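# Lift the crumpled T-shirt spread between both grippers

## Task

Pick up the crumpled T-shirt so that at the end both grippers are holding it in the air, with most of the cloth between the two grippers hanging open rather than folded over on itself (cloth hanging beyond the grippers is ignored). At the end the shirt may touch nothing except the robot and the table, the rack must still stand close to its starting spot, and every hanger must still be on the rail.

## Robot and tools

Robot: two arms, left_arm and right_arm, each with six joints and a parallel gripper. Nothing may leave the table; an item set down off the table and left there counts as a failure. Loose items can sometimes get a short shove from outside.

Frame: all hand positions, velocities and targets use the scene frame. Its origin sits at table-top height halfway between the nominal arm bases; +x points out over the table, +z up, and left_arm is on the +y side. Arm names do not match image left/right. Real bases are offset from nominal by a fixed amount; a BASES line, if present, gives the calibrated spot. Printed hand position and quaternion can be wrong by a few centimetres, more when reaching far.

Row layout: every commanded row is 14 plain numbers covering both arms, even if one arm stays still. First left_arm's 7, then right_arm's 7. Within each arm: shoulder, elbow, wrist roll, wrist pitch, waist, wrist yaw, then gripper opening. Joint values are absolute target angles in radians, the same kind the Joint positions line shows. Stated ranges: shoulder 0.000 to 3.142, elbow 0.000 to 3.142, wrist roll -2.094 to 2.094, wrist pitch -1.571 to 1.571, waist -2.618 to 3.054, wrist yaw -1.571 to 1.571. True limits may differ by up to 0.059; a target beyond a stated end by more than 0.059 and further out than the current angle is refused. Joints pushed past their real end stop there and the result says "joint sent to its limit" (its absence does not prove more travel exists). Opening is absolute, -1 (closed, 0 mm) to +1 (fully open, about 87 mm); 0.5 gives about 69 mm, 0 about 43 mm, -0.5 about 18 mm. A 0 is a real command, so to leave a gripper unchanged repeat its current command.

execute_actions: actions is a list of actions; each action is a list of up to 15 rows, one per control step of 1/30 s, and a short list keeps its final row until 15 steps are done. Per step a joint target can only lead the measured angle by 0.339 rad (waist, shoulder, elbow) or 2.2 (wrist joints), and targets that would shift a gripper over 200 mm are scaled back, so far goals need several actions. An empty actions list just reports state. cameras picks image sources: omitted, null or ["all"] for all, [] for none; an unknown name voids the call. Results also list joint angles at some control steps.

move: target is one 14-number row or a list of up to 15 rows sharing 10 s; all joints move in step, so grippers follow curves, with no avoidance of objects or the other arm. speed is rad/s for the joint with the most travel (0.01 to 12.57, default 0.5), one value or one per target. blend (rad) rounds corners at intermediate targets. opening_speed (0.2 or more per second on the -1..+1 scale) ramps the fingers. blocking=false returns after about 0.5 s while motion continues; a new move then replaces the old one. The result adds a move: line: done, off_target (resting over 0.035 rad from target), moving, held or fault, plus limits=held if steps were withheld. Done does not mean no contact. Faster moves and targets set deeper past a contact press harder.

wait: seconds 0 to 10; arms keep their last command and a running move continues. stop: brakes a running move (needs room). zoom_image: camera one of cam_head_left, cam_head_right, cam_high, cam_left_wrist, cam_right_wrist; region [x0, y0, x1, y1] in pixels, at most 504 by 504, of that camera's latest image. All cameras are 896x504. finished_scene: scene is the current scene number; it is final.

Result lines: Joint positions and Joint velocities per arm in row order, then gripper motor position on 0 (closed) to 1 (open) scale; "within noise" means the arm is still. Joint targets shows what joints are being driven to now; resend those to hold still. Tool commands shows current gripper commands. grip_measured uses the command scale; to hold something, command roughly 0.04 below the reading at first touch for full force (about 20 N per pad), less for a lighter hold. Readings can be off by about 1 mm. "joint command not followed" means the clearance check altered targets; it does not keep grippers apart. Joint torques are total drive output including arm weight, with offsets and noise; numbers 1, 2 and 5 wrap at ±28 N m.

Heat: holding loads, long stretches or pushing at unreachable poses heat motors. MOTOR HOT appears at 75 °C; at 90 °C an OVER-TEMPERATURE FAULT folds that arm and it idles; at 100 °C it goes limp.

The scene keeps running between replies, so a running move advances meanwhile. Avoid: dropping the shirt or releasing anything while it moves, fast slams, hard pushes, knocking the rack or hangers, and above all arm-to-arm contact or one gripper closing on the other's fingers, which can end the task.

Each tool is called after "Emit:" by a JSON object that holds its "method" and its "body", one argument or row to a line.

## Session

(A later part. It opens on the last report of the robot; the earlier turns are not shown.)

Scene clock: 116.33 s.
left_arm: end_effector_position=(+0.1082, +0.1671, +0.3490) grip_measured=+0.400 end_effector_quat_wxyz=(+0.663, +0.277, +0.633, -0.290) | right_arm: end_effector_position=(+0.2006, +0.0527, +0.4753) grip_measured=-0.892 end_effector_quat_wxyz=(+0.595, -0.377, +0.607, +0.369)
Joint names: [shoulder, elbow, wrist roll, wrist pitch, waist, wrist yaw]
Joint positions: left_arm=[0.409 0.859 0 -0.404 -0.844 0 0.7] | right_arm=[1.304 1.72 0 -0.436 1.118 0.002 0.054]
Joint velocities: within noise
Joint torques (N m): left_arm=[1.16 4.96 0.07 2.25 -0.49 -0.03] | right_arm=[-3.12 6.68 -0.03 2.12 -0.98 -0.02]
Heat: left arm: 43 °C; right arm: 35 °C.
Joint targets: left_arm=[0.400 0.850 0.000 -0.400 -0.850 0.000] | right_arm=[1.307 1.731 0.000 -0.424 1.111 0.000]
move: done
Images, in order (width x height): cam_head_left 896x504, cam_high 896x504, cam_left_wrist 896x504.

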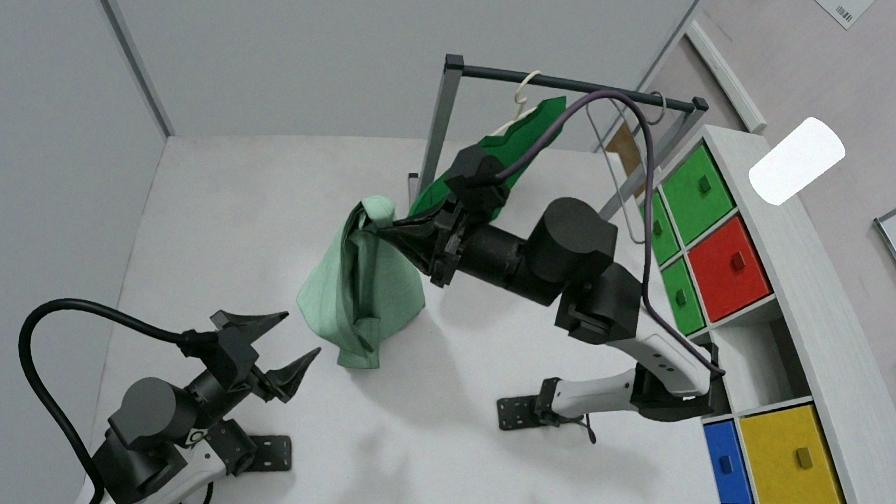

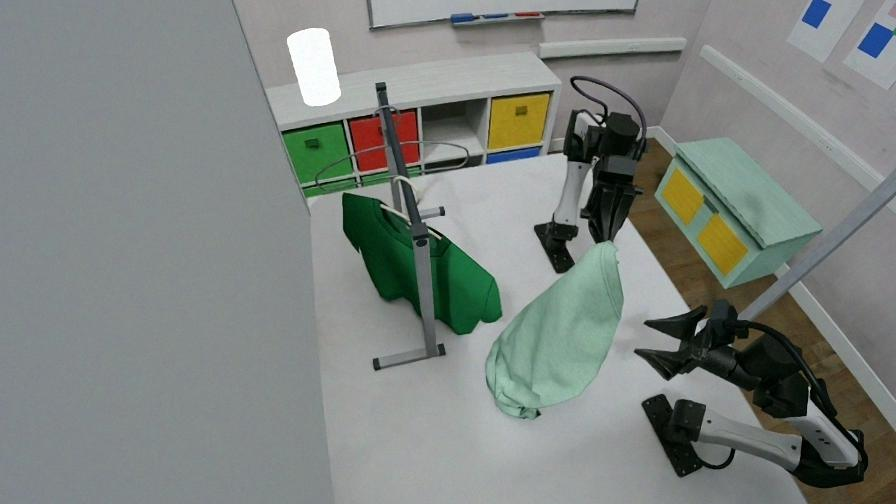

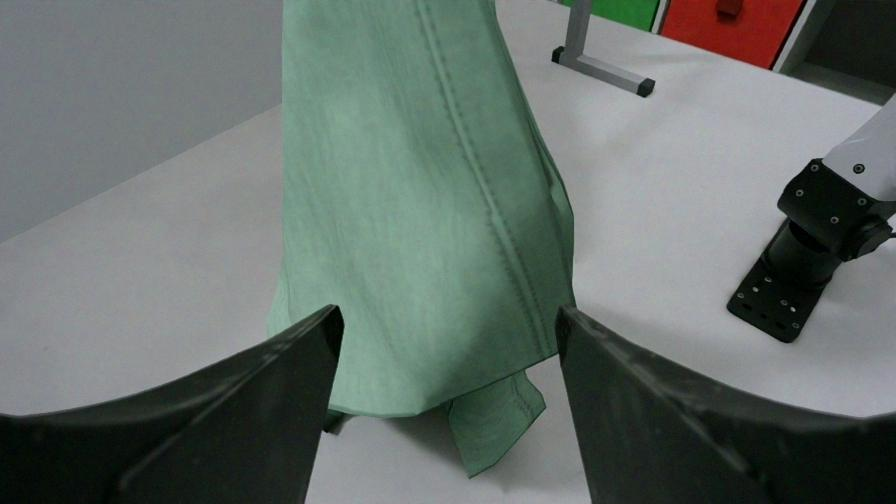

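Emit:
{"method": "move", "body": {
  "target": [
    [0.4,0.85,0,-0.4,0.5,0,0.4,1.3067,1.7305,0,-0.424,1.111,0,-1],
    [0.5,0.95,0,-0.4,0.5,0,0.4,2.08,2.3575,0,-0.263,1.144,0,-1]
  ],
  "speed": [1.0,0.35]
}}

Emit:
{"method": "zoom_image", "body": {
  "camera": "cam_head_left",
  "region": [170, 130, 420, 380]
}}

Emit:
{"method": "zoom_image", "body": {
  "camera": "cam_head_right",
  "region": [170, 130, 420, 380]
}}

Scene clock: 216.40 s.
left_arm: end_effector_position=(+0.1595, +0.4456, +0.3652) grip_measured=+0.400 end_effector_quat_wxyz=(+0.698, -0.176, +0.670, +0.183) | right_arm: end_effector_position=(+0.2862, +0.2528, +0.4204) grip_measured=-0.892 end_effector_quat_wxyz=(+0.592, -0.382, +0.603, +0.375)
Joint names: [shoulder, elbow, wrist roll, wrist pitch, waist, wrist yaw]
Joint positions: left_arm=[0.488 0.932 0 -0.404 0.494 0 0.7] | right_arm=[2.071 2.335 0 -0.283 1.138 0.002 0.054]
Joint velocities: within noise
Joint torques (N m): left_arm=[2.48 7.1 0.07 2.26 0.75 -0.03] | right_arm=[-9.8 8.08 -0.05 2.19 0.27 -0.03]
Heat: left arm: 40 °C; right arm: 38 °C.
Joint targets: left_arm=[0.500 0.950 0.000 -0.400 0.500 0.000] | right_arm=[2.080 2.358 0.000 -0.263 1.144 0.000]
move: done

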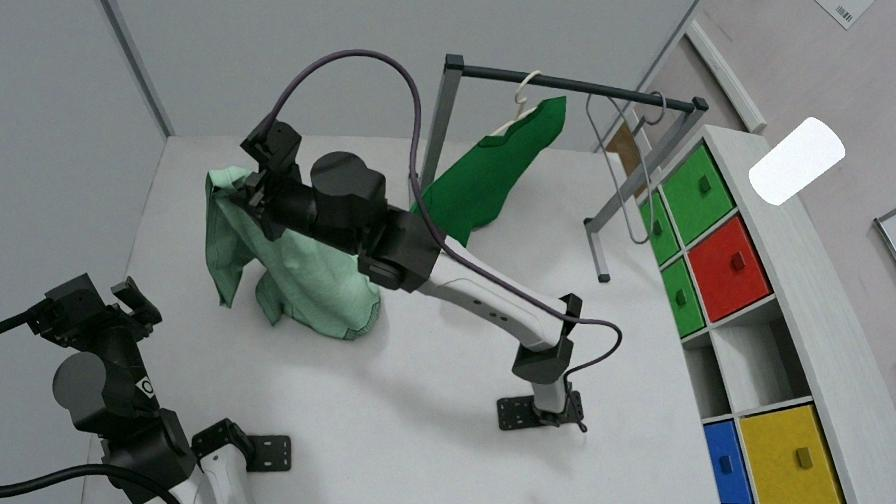

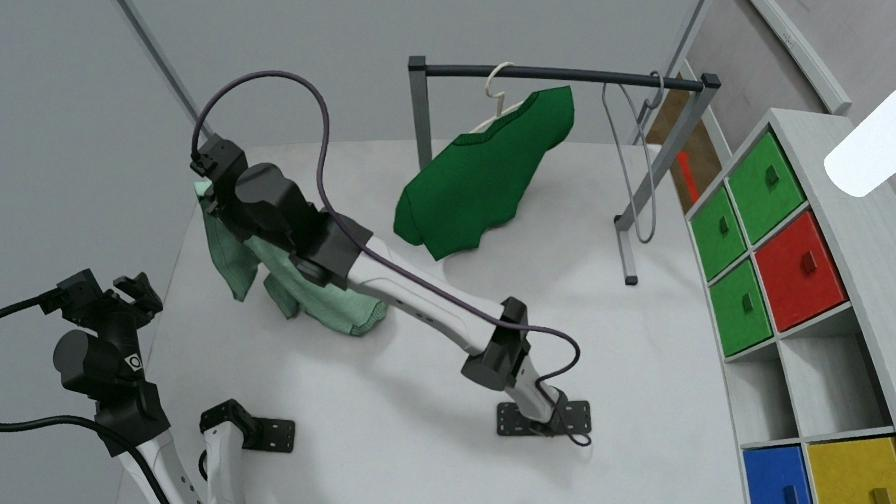

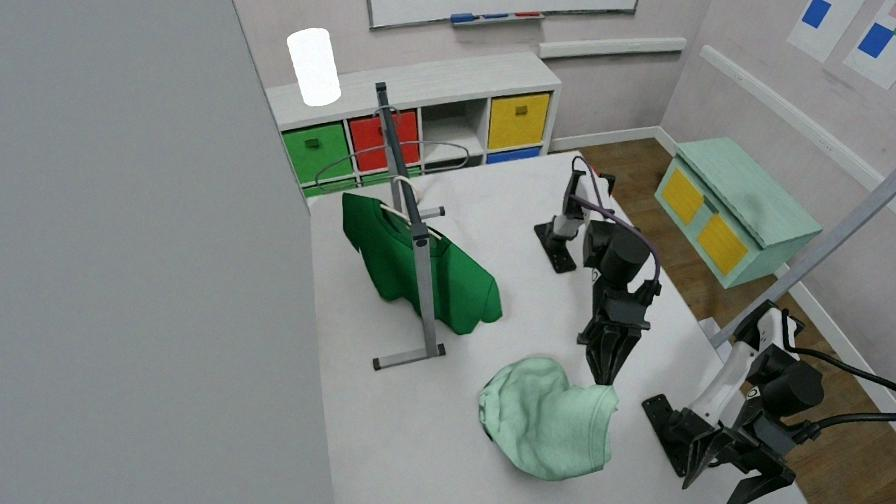

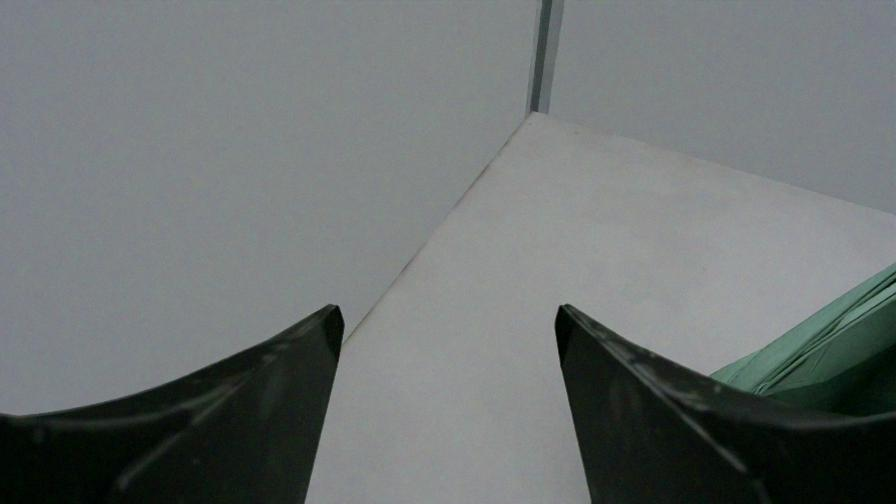

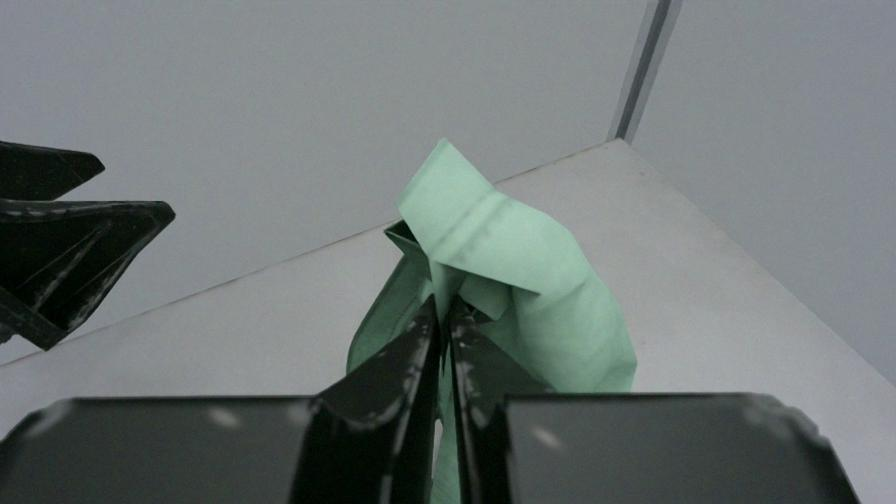

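Scaled by 2.016 from the camera's 896x504 image, which has a finer 1280x720 frame.

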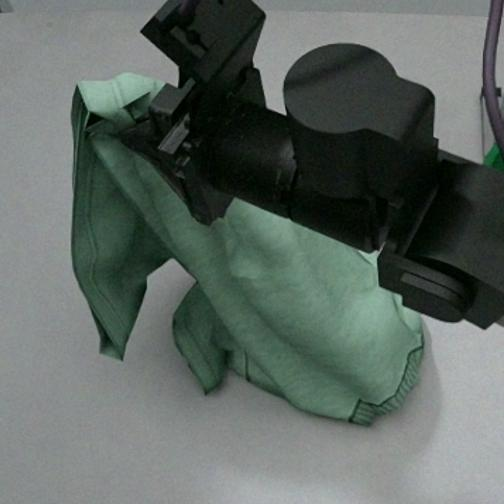

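Scaled by 2.016 from the camera's 896x504 image, which has a finer 1280x720 frame.

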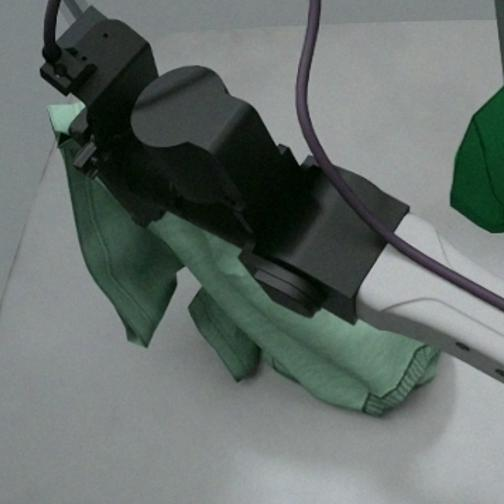

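Emit:
{"method": "move", "body": {
  "target": [0.4527,0.786,0,-0.633,0.1,0,0.4,2.08,2.3575,0,-0.263,1.144,0,-1],
  "speed": 0.7,
  "cameras": ["cam_left_wrist","cam_head_right"]
}}

Emit:
{"method": "zoom_image", "body": {
  "camera": "cam_left_wrist",
  "region": [300, 0, 804, 504]
}}

Scene clock: 253.83 s.
left_arm: end_effector_position=(+0.1787, +0.3593, +0.2587) grip_measured=+0.400 end_effector_quat_wxyz=(+0.601, -0.050, +0.797, +0.038) | right_arm: end_effector_position=(+0.2862, +0.2528, +0.4204) grip_measured=-0.892 end_effector_quat_wxyz=(+0.592, -0.382, +0.603, +0.375)
Joint names: [shoulder, elbow, wrist roll, wrist pitch, waist, wrist yaw]
Joint positions: left_arm=[0.461 0.793 0 -0.611 0.107 0 0.7] | right_arm=[2.071 2.335 0 -0.283 1.138 0.002 0.054]
Joint velocities: within noise
Joint torques (N m): left_arm=[0.64 5.5 0.07 2 -0.49 -0.03] | right_arm=[-9.73 8.08 -0.04 2.18 0.32 -0.01]
Heat: left arm: 43 °C; right arm: 40 °C.
Joint targets: left_arm=[0.453 0.786 0.000 -0.633 0.100 0.000] | right_arm=[2.080 2.358 0.000 -0.263 1.144 0.000]
move: done
Images, in order (width x height): cam_head_right 896x504, cam_left_wrist 896x504.

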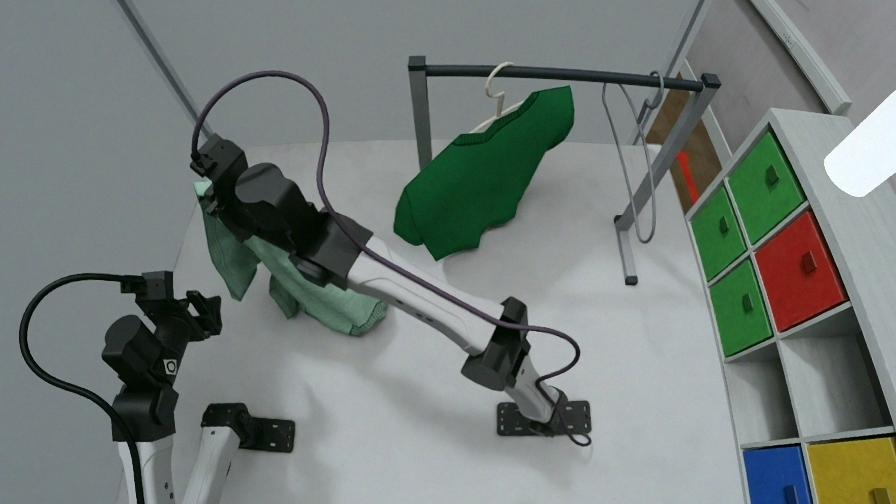

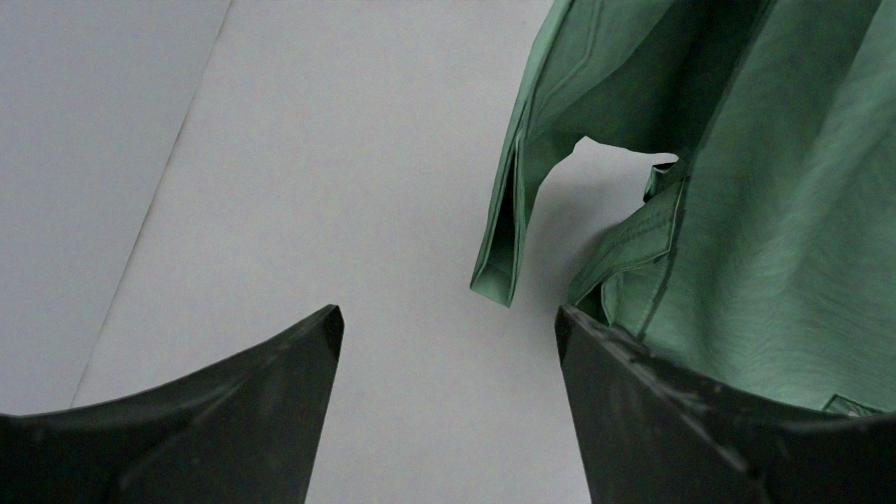

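Scaled by 1.000.

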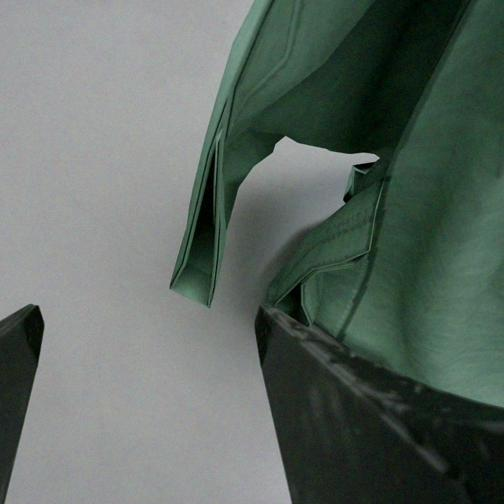

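Emit:
{"method": "move", "body": {
  "target": [0.96,0.80,0,-0.64,-0.006,0,0.3,2.08,2.3575,0,-0.263,1.144,0,-1],
  "speed": 0.5,
  "cameras": ["cam_left_wrist"]
}}

Scene clock: 295.77 s.
left_arm: end_effector_position=(+0.2225, +0.3363, +0.1431) grip_measured=+0.300 end_effector_quat_wxyz=(+0.383, -0.009, +0.924, +0.004) | right_arm: end_effector_position=(+0.2862, +0.2528, +0.4204) grip_measured=-0.892 end_effector_quat_wxyz=(+0.592, -0.382, +0.603, +0.375)
Joint names: [shoulder, elbow, wrist roll, wrist pitch, waist, wrist yaw]
Joint positions: left_arm=[0.954 0.793 0 -0.622 0 0 0.65] | right_arm=[2.071 2.335 0 -0.283 1.138 0.002 0.054]
Joint velocities: within noise
Joint torques (N m): left_arm=[-1.39 7.16 0.07 1.61 -0.47 -0.03] | right_arm=[-9.73 7.87 -0.07 2.17 0.21 -0.01]
Heat: left arm: 41 °C; right arm: 42 °C.
Joint targets: left_arm=[0.960 0.800 0.000 -0.640 -0.006 0.000] | right_arm=[2.080 2.358 0.000 -0.263 1.144 0.000]
move: done
Images, in order (width x height): cam_left_wrist 896x504.

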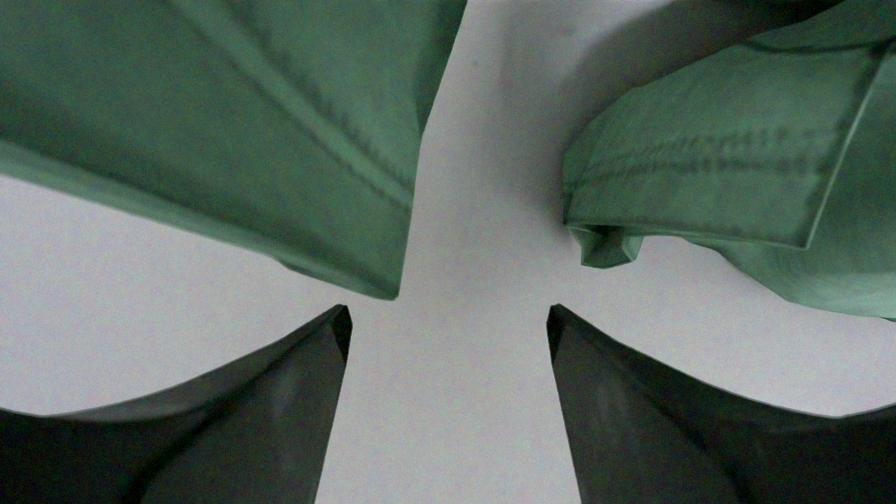

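Emit:
{"method": "move", "body": {
  "target": [0.4527,0.786,0,-0.633,0,0,0.3,2.08,2.3575,0,-0.263,1.144,0,-1],
  "speed": 0.5,
  "cameras": ["cam_left_wrist","cam_high"]
}}

Emit:
{"method": "zoom_image", "body": {
  "camera": "cam_high",
  "region": [460, 320, 760, 504]
}}

Scene clock: 338.80 s.
left_arm: end_effector_position=(+0.1785, +0.3354, +0.2565) grip_measured=+0.300 end_effector_quat_wxyz=(+0.598, -0.008, +0.801, +0.006) | right_arm: end_effector_position=(+0.2862, +0.2528, +0.4204) grip_measured=-0.892 end_effector_quat_wxyz=(+0.592, -0.382, +0.603, +0.375)
Joint names: [shoulder, elbow, wrist roll, wrist pitch, waist, wrist yaw]
Joint positions: left_arm=[0.457 0.793 0 -0.624 0 0 0.65] | right_arm=[2.071 2.335 0 -0.283 1.138 0.002 0.054]
Joint velocities: within noise
Joint torques (N m): left_arm=[0.92 5.5 0.07 2.16 0.1 -0.03] | right_arm=[-9.89 8.06 -0.06 2.2 0.2 -0.06]
Heat: left arm: 42 °C; right arm: 44 °C.
Joint targets: left_arm=[0.453 0.786 0.000 -0.633 0.000 0.000] | right_arm=[2.080 2.358 0.000 -0.263 1.144 0.000]
move: done
Images, in order (width x height): cam_high 896x504, cam_left_wrist 896x504.

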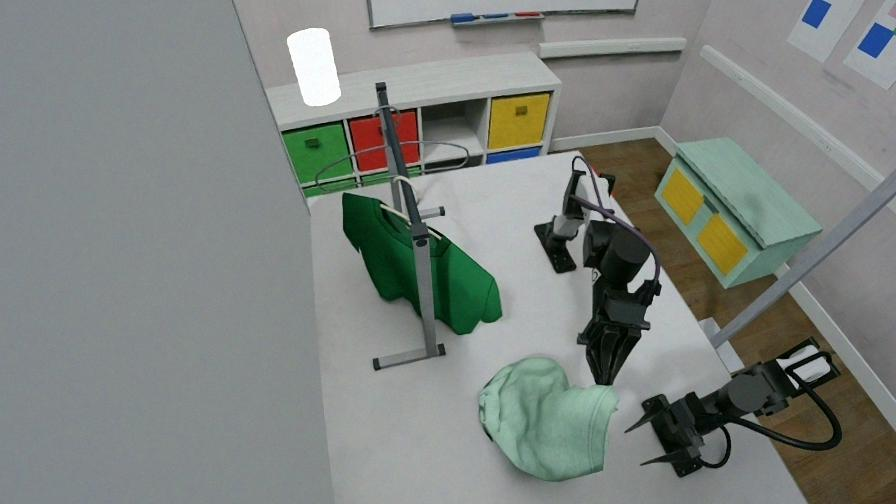

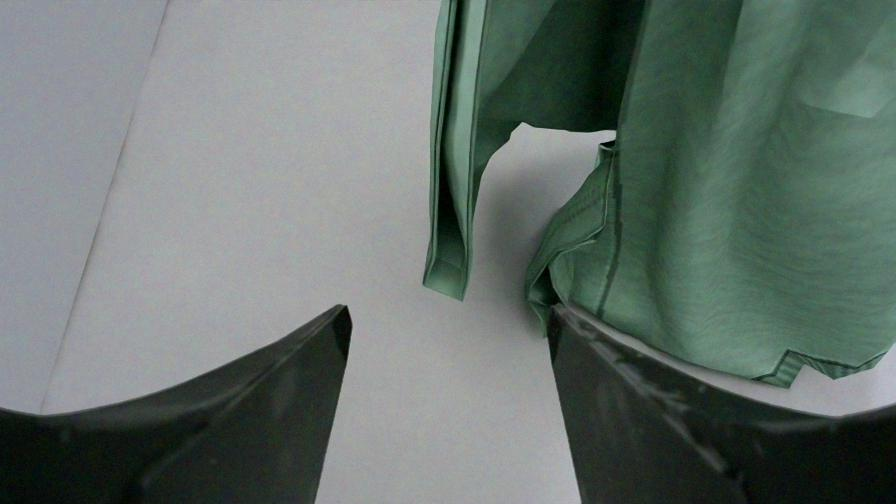

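Scaled by 1.680 from the camera's 896x504 image, which has a finer 1280x720 frame.

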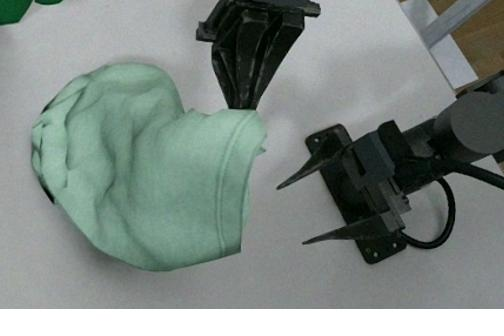

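Emit:
{"method": "move", "body": {
  "target": [
    [0.278,0.227,0,-0.249,0.0,0,0.4,2.08,2.3575,0,-0.263,1.144,0,-1],
    [0.75,0.290,0,0.155,0.0,0,0.4,2.08,2.3575,0,-0.263,1.144,0,-1]
  ],
  "speed": [0.5,0.25],
  "cameras": ["cam_left_wrist","cam_head_left","cam_head_right"]
}}

Scene clock: 365.87 s.
left_arm: end_effector_position=(+0.2505, +0.3369, +0.1146) grip_measured=+0.400 end_effector_quat_wxyz=(+0.584, -0.008, +0.812, +0.006) | right_arm: end_effector_position=(+0.2862, +0.2528, +0.4204) grip_measured=-0.892 end_effector_quat_wxyz=(+0.592, -0.382, +0.603, +0.375)
Joint names: [shoulder, elbow, wrist roll, wrist pitch, waist, wrist yaw]
Joint positions: left_arm=[0.743 0.269 0 0.15 0 0 0.7] | right_arm=[2.071 2.335 0 -0.283 1.138 0.002 0.054]
Joint velocities: within noise
Joint torques (N m): left_arm=[-0.17 8.46 0.07 2.26 0.1 -0.03] | right_arm=[-9.76 8.06 -0.07 2.18 0.25 -0.05]
Heat: left arm: 41 °C; right arm: 44 °C.
Joint targets: left_arm=[0.750 0.290 0.000 0.155 0.000 0.000] | right_arm=[2.080 2.358 0.000 -0.263 1.144 0.000]
move: done
Images, in order (width x height): cam_head_left 896x504, cam_head_right 896x504, cam_left_wrist 896x504.

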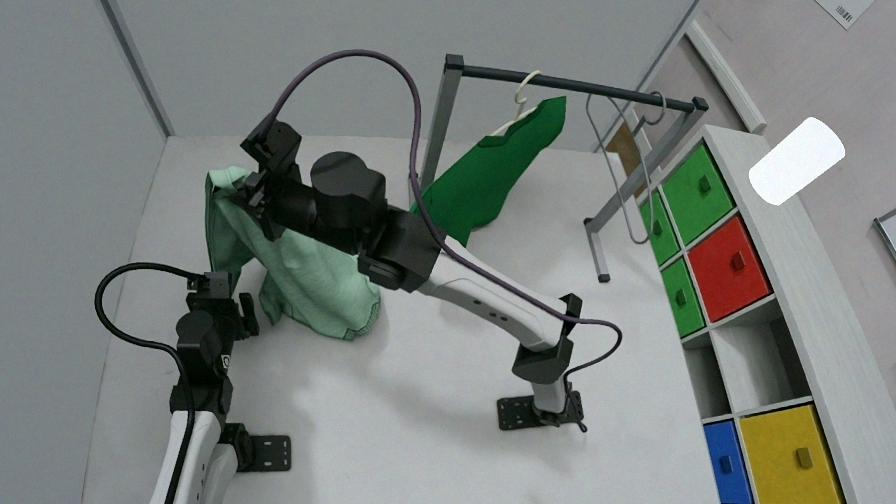

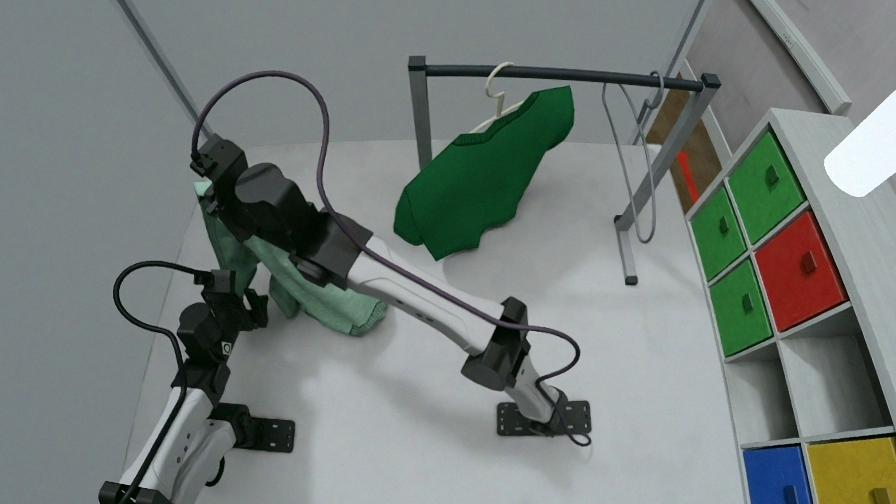

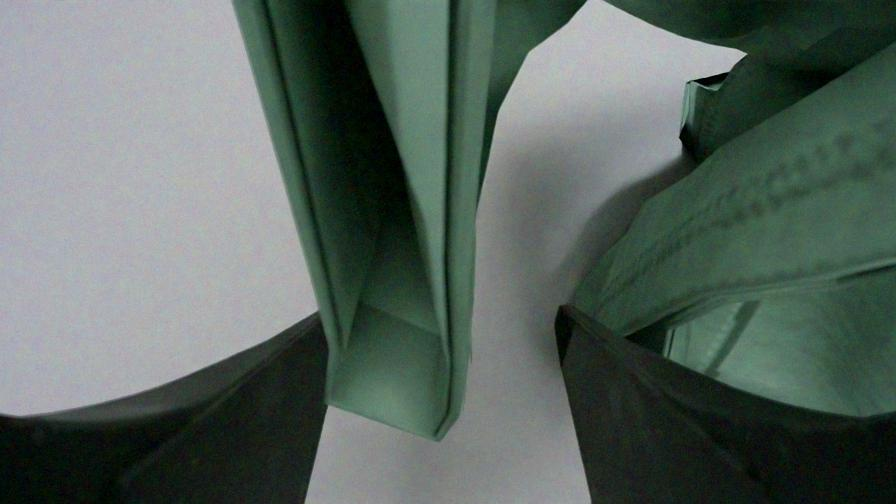

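Emit:
{"method": "move", "body": {
  "target": [
    [0.278,0.227,0,-0.249,0.0,0,0.4,2.08,2.3575,0,-0.263,1.144,0,-1],
    [0.278,0.227,0,-0.249,0.06,0,0.5,2.08,2.3575,0,-0.263,1.144,0,-1]
  ],
  "speed": [0.5,0.25],
  "cameras": ["cam_left_wrist"]
}}

Scene clock: 379.97 s.
left_arm: end_effector_position=(+0.1988, +0.3489, +0.1279) grip_measured=+0.500 end_effector_quat_wxyz=(+0.603, -0.029, +0.797, +0.022) | right_arm: end_effector_position=(+0.2862, +0.2528, +0.4204) grip_measured=-0.892 end_effector_quat_wxyz=(+0.592, -0.382, +0.603, +0.375)
Joint names: [shoulder, elbow, wrist roll, wrist pitch, waist, wrist yaw]
Joint positions: left_arm=[0.286 0.237 0 -0.227 0.054 0 0.75] | right_arm=[2.071 2.335 0 -0.283 1.138 0.002 0.054]
Joint velocities: within noise
Joint torques (N m): left_arm=[0.47 6.04 0.07 2 0.7 -0.03] | right_arm=[-9.63 8.09 -0.09 2.2 0.24 -0.04]
Heat: left arm: 43 °C; right arm: 45 °C.
Joint targets: left_arm=[0.278 0.227 0.000 -0.249 0.060 0.000] | right_arm=[2.080 2.358 0.000 -0.263 1.144 0.000]
move: done
Images, in order (width x height): cam_left_wrist 896x504.

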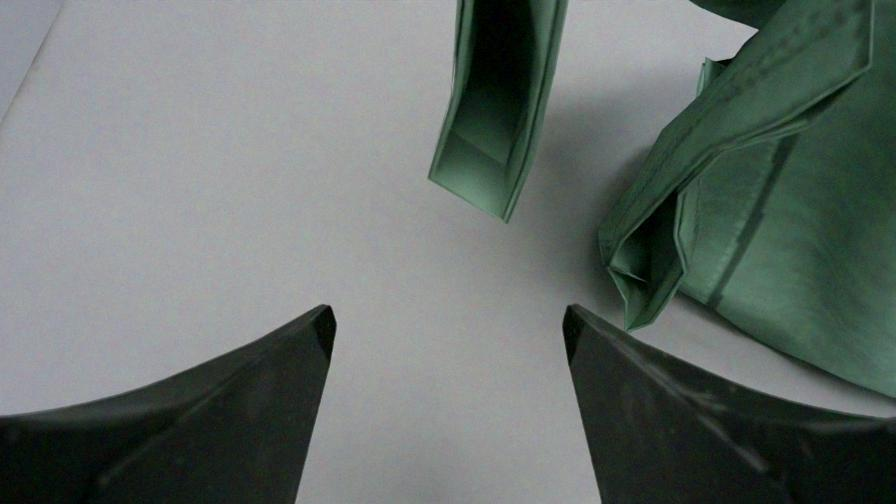

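Emit:
{"method": "move", "body": {
  "target": [0.204,0.408,0,-0.404,0.03,0,0.4,2.08,2.3575,0,-0.263,1.144,0,-1],
  "speed": 0.4,
  "cameras": ["cam_left_wrist"]
}}

Scene clock: 413.20 s.
left_arm: end_effector_position=(+0.1843, +0.3438, +0.1828) grip_measured=+0.400 end_effector_quat_wxyz=(+0.634, -0.022, +0.773, +0.018) | right_arm: end_effector_position=(+0.2862, +0.2528, +0.4204) grip_measured=-0.892 end_effector_quat_wxyz=(+0.592, -0.382, +0.603, +0.375)
Joint names: [shoulder, elbow, wrist roll, wrist pitch, waist, wrist yaw]
Joint positions: left_arm=[0.211 0.395 0 -0.382 0.036 0 0.7] | right_arm=[2.071 2.335 0 -0.283 1.138 0.002 0.054]
Joint velocities: within noise
Joint torques (N m): left_arm=[1.05 7.47 0.07 2.02 -0.49 -0.03] | right_arm=[-9.66 8.03 -0.07 2.21 0.14 -0.02]
Heat: left arm: 43 °C; right arm: 45 °C.
Joint targets: left_arm=[0.204 0.408 0.000 -0.404 0.030 0.000] | right_arm=[2.080 2.358 0.000 -0.263 1.144 0.000]
move: done
Images, in order (width x height): cam_left_wrist 896x504.

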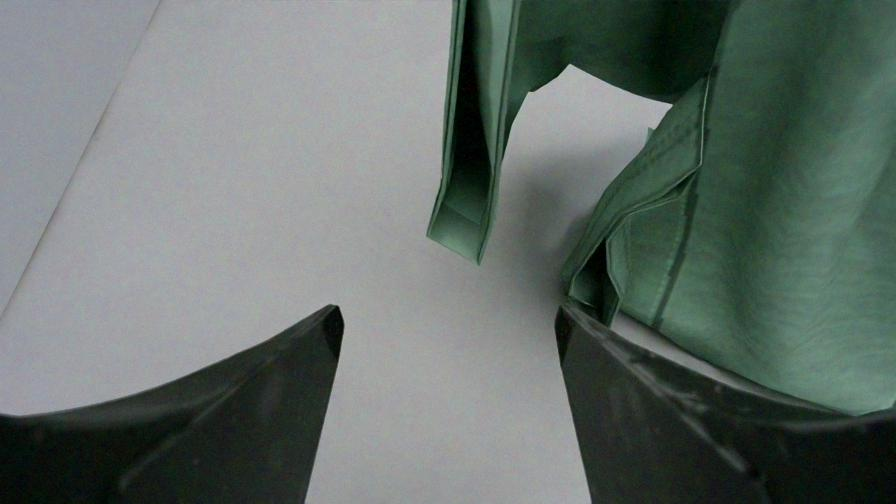

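Emit:
{"method": "move", "body": {
  "target": [0.503,0.400,0,-0.097,0.03,0,0.4,2.08,2.3575,0,-0.263,1.144,0,-1],
  "speed": 0.25,
  "cameras": ["cam_left_wrist","cam_high"]
}}

Emit:
{"method": "zoom_image", "body": {
  "camera": "cam_high",
  "region": [460, 330, 760, 504]
}}

Scene clock: 423.00 s.
left_arm: end_effector_position=(+0.2296, +0.3464, +0.1829) grip_measured=+0.400 end_effector_quat_wxyz=(+0.631, -0.022, +0.775, +0.018) | right_arm: end_effector_position=(+0.2862, +0.2528, +0.4204) grip_measured=-0.892 end_effector_quat_wxyz=(+0.592, -0.382, +0.603, +0.375)
Joint names: [shoulder, elbow, wrist roll, wrist pitch, waist, wrist yaw]
Joint positions: left_arm=[0.496 0.395 0 -0.103 0.036 0 0.7] | right_arm=[2.071 2.335 0 -0.283 1.138 0.002 0.054]
Joint velocities: within noise
Joint torques (N m): left_arm=[0.91 7.28 0.07 2.34 -0.49 -0.03] | right_arm=[-9.66 8.05 -0.07 2.21 0.29 0]
Heat: left arm: 43 °C; right arm: 45 °C.
Joint targets: left_arm=[0.503 0.400 0.000 -0.097 0.030 0.000] | right_arm=[2.080 2.358 0.000 -0.263 1.144 0.000]
move: done
Images, in order (width x height): cam_high 896x504, cam_left_wrist 896x504.

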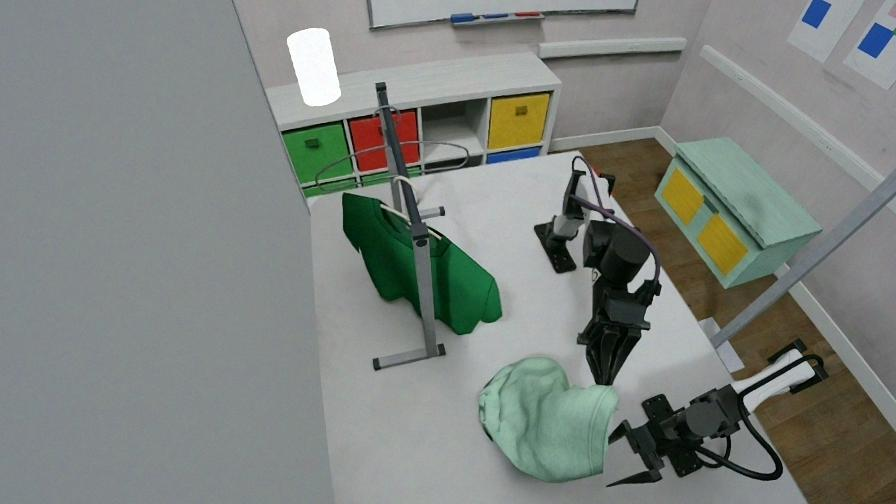

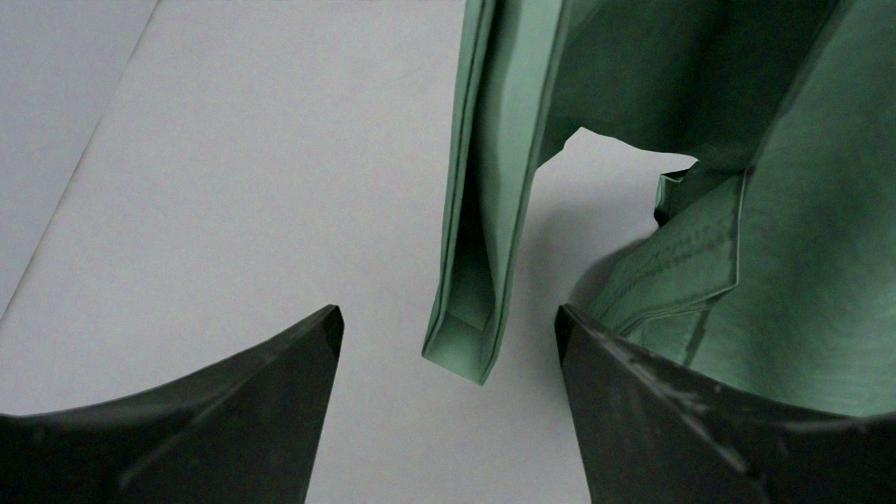

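Scaled by 1.680 from the camera's 896x504 image, which has a finer 1280x720 frame.

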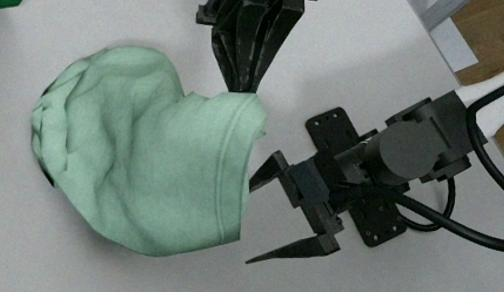

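Emit:
{"method": "move", "body": {
  "target": [
    [0.615,0.418,0,-0.003,0.035,0,0.4,2.08,2.3575,0,-0.263,1.144,0,-1]
  ],
  "speed": 0.2,
  "cameras": ["cam_left_wrist"]
}}

Scene clock: 436.73 s.
left_arm: end_effector_position=(+0.2460, +0.3473, +0.1763) grip_measured=+0.400 end_effector_quat_wxyz=(+0.625, -0.022, +0.780, +0.018) | right_arm: end_effector_position=(+0.2862, +0.2528, +0.4204) grip_measured=-0.892 end_effector_quat_wxyz=(+0.592, -0.382, +0.603, +0.375)
Joint names: [shoulder, elbow, wrist roll, wrist pitch, waist, wrist yaw]
Joint positions: left_arm=[0.61 0.397 0 -0.008 0.036 0 0.7] | right_arm=[2.071 2.335 0 -0.283 1.138 0.002 0.054]
Joint velocities: within noise
Joint torques (N m): left_arm=[0.24 8.55 0.07 2.3 -0.01 -0.03] | right_arm=[-9.77 8.08 -0.05 2.17 0.24 -0.08]
Heat: left arm: 43 °C; right arm: 45 °C.
Joint targets: left_arm=[0.615 0.418 0.000 -0.003 0.035 0.000] | right_arm=[2.080 2.358 0.000 -0.263 1.144 0.000]
move: done
Images, in order (width x height): cam_left_wrist 896x504.

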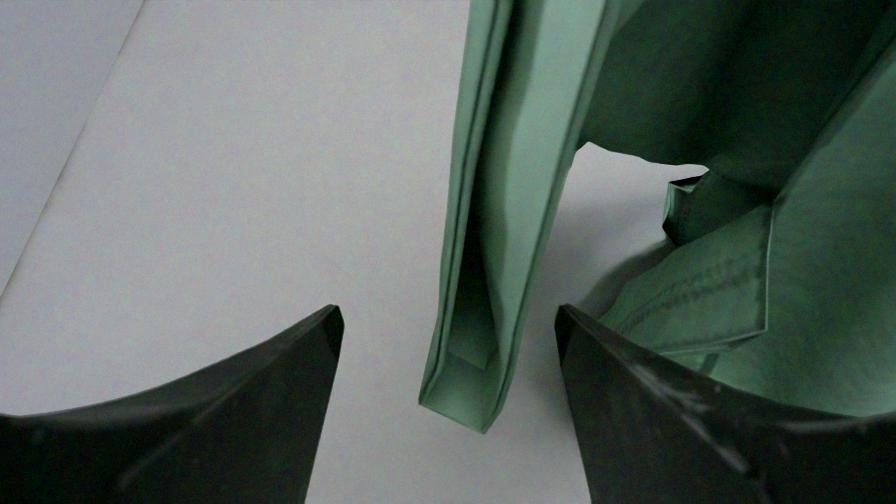

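Emit:
{"method": "move", "body": {
  "target": [0.625,0.418,0,0.0,0.035,0,-1,2.08,2.3575,0,-0.263,1.144,0,-1],
  "speed": 0.1,
  "opening_speed": 0.7,
  "cameras": ["cam_left_wrist"]
}}

Scene clock: 445.93 s.
left_arm: end_effector_position=(+0.2469, +0.3474, +0.1749) grip_measured=-0.962 end_effector_quat_wxyz=(+0.623, -0.022, +0.782, +0.017) | right_arm: end_effector_position=(+0.2862, +0.2528, +0.4204) grip_measured=-0.892 end_effector_quat_wxyz=(+0.592, -0.382, +0.603, +0.375)
Joint names: [shoulder, elbow, wrist roll, wrist pitch, waist, wrist yaw]
Joint positions: left_arm=[0.618 0.397 0 -0.004 0.036 0 0.019] | right_arm=[2.071 2.335 0 -0.283 1.138 0.002 0.054]
Joint velocities: within noise
Joint torques (N m): left_arm=[0.36 8.58 0.07 2.3 -0.01 -0.03] | right_arm=[-9.83 7.98 -0.06 2.18 0.18 -0.07]
Heat: left arm: 43 °C; right arm: 45 °C.
Joint targets: left_arm=[0.625 0.418 0.000 0.000 0.035 0.000] | right_arm=[2.080 2.358 0.000 -0.263 1.144 0.000]
move: done
Images, in order (width x height): cam_left_wrist 896x504.

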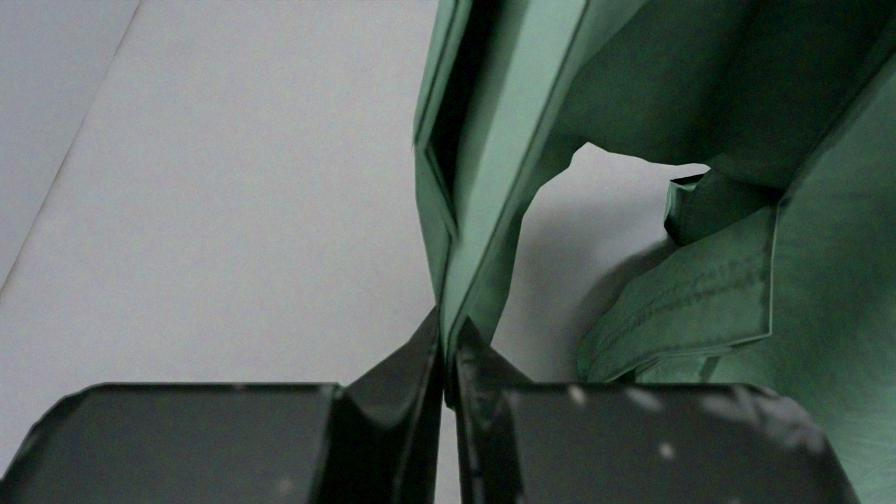

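Emit:
{"method": "move", "body": {
  "target": [
    [0.6774,0.931,0,-0.3535,-0.025,0,-1,1.4073,1.7536,0,-0.3463,1.203,0,-1],
    [0.8502,1.415,0,-0.565,-0.47,0,-1,1.006,1.6033,0,-0.5973,1.051,0,-1],
    [1.0804,1.7394,0,-0.659,-0.649,0,-1,0.977,1.7337,0,-0.7567,0.813,0,-1]
  ],
  "speed": 0.35,
  "blend": 0.08
}}

Emit:
{"method": "zoom_image", "body": {
  "camera": "cam_high",
  "region": [440, 150, 740, 450]
}}

Emit:
{"method": "zoom_image", "body": {
  "camera": "cam_head_left",
  "region": [180, 150, 520, 400]
}}

Scene clock: 514.30 s.
left_arm: end_effector_position=(+0.2030, +0.1539, +0.4984) grip_measured=-0.963 end_effector_quat_wxyz=(+0.672, +0.217, +0.674, -0.216) | right_arm: end_effector_position=(+0.2040, -0.1138, +0.4979) grip_measured=-0.892 end_effector_quat_wxyz=(+0.646, -0.281, +0.653, +0.278)
Joint names: [shoulder, elbow, wrist roll, wrist pitch, waist, wrist yaw]
Joint positions: left_arm=[1.075 1.72 0 -0.648 -0.643 0 0.019] | right_arm=[0.98 1.719 0 -0.749 0.822 0.002 0.054]
Joint velocities: within noise
Joint torques (N m): left_arm=[-0.75 6.49 0.07 2.12 -0.46 -0.04] | right_arm=[0.49 5.64 -0.05 1.93 -0.96 -0.03]
Heat: left arm: 45 °C; right arm: 45 °C.
Joint targets: left_arm=[1.080 1.739 0.000 -0.659 -0.649 0.000] | right_arm=[0.977 1.734 0.000 -0.757 0.813 0.000]
move: done

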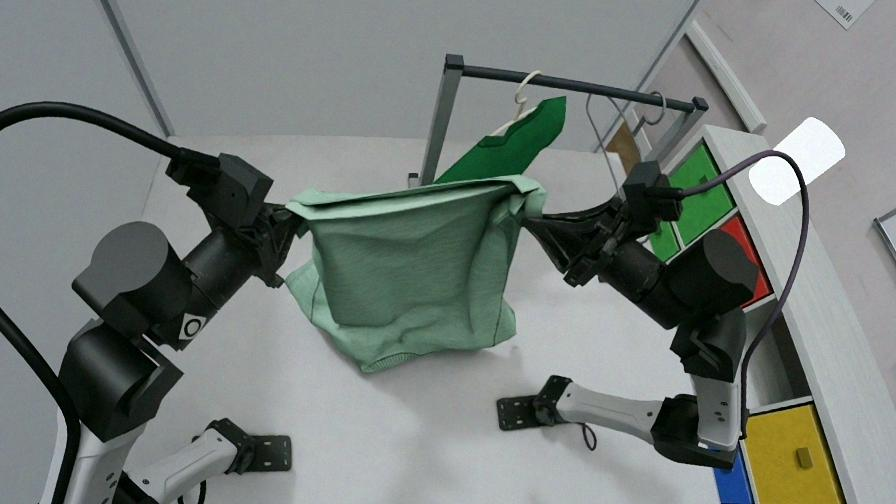

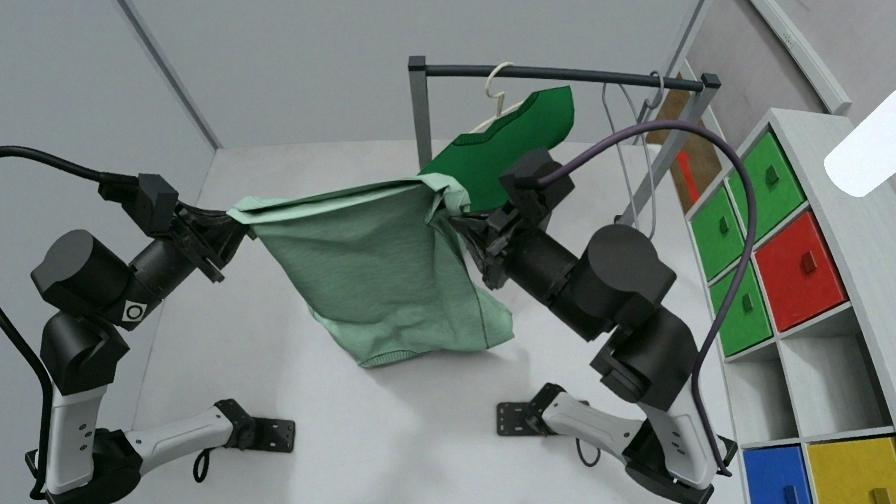

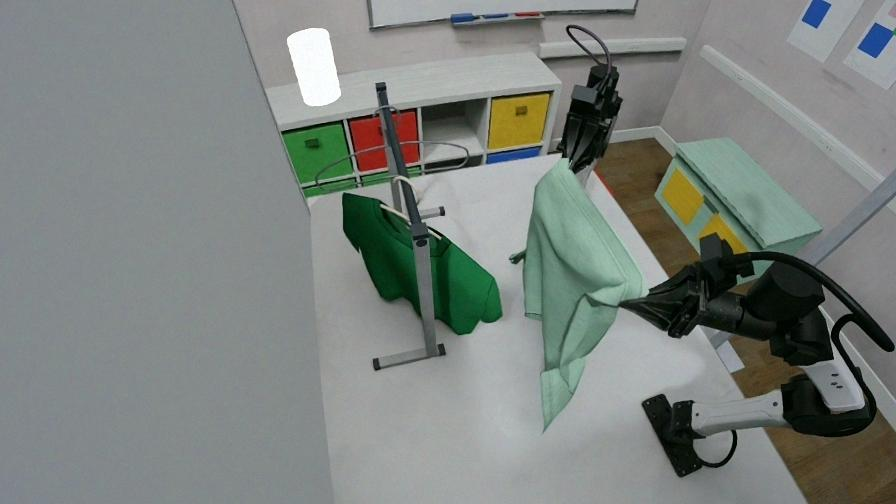

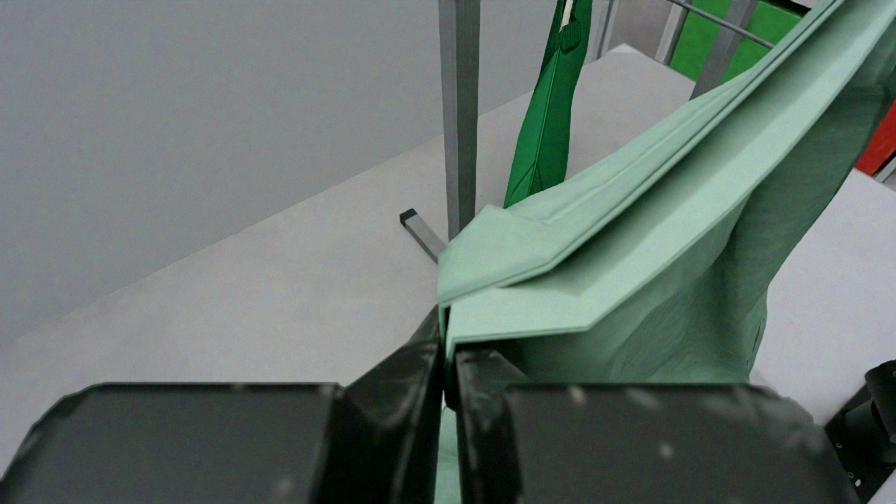

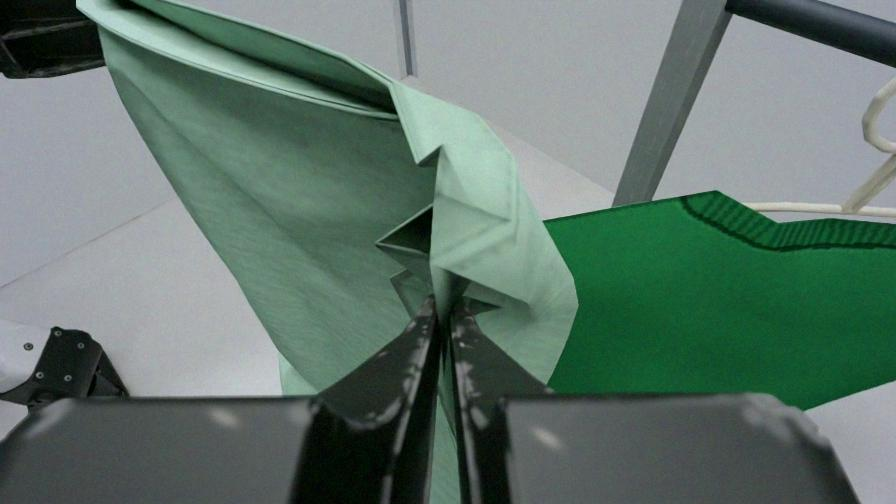

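Scaled by 1.680 from the camera's 896x504 image, which has a finer 1280x720 frame.

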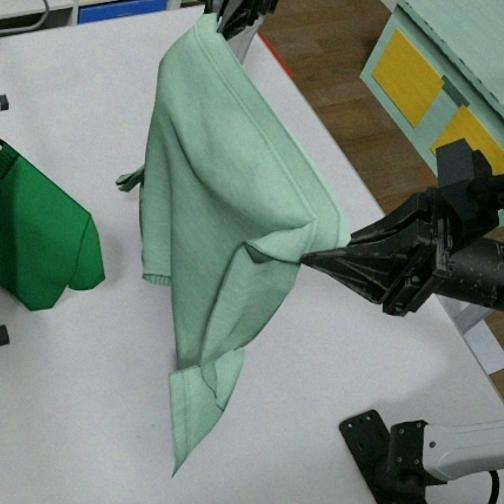

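Scaled by 1.482 from the camera's 896x504 image, which has a finer 1280x720 frame.

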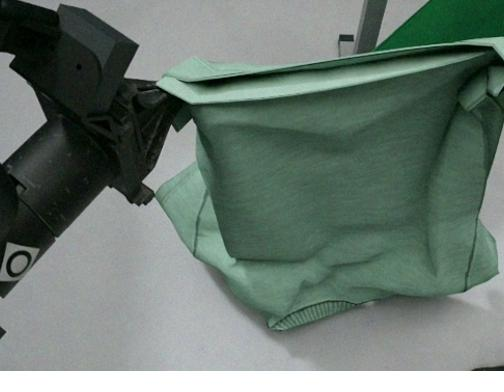

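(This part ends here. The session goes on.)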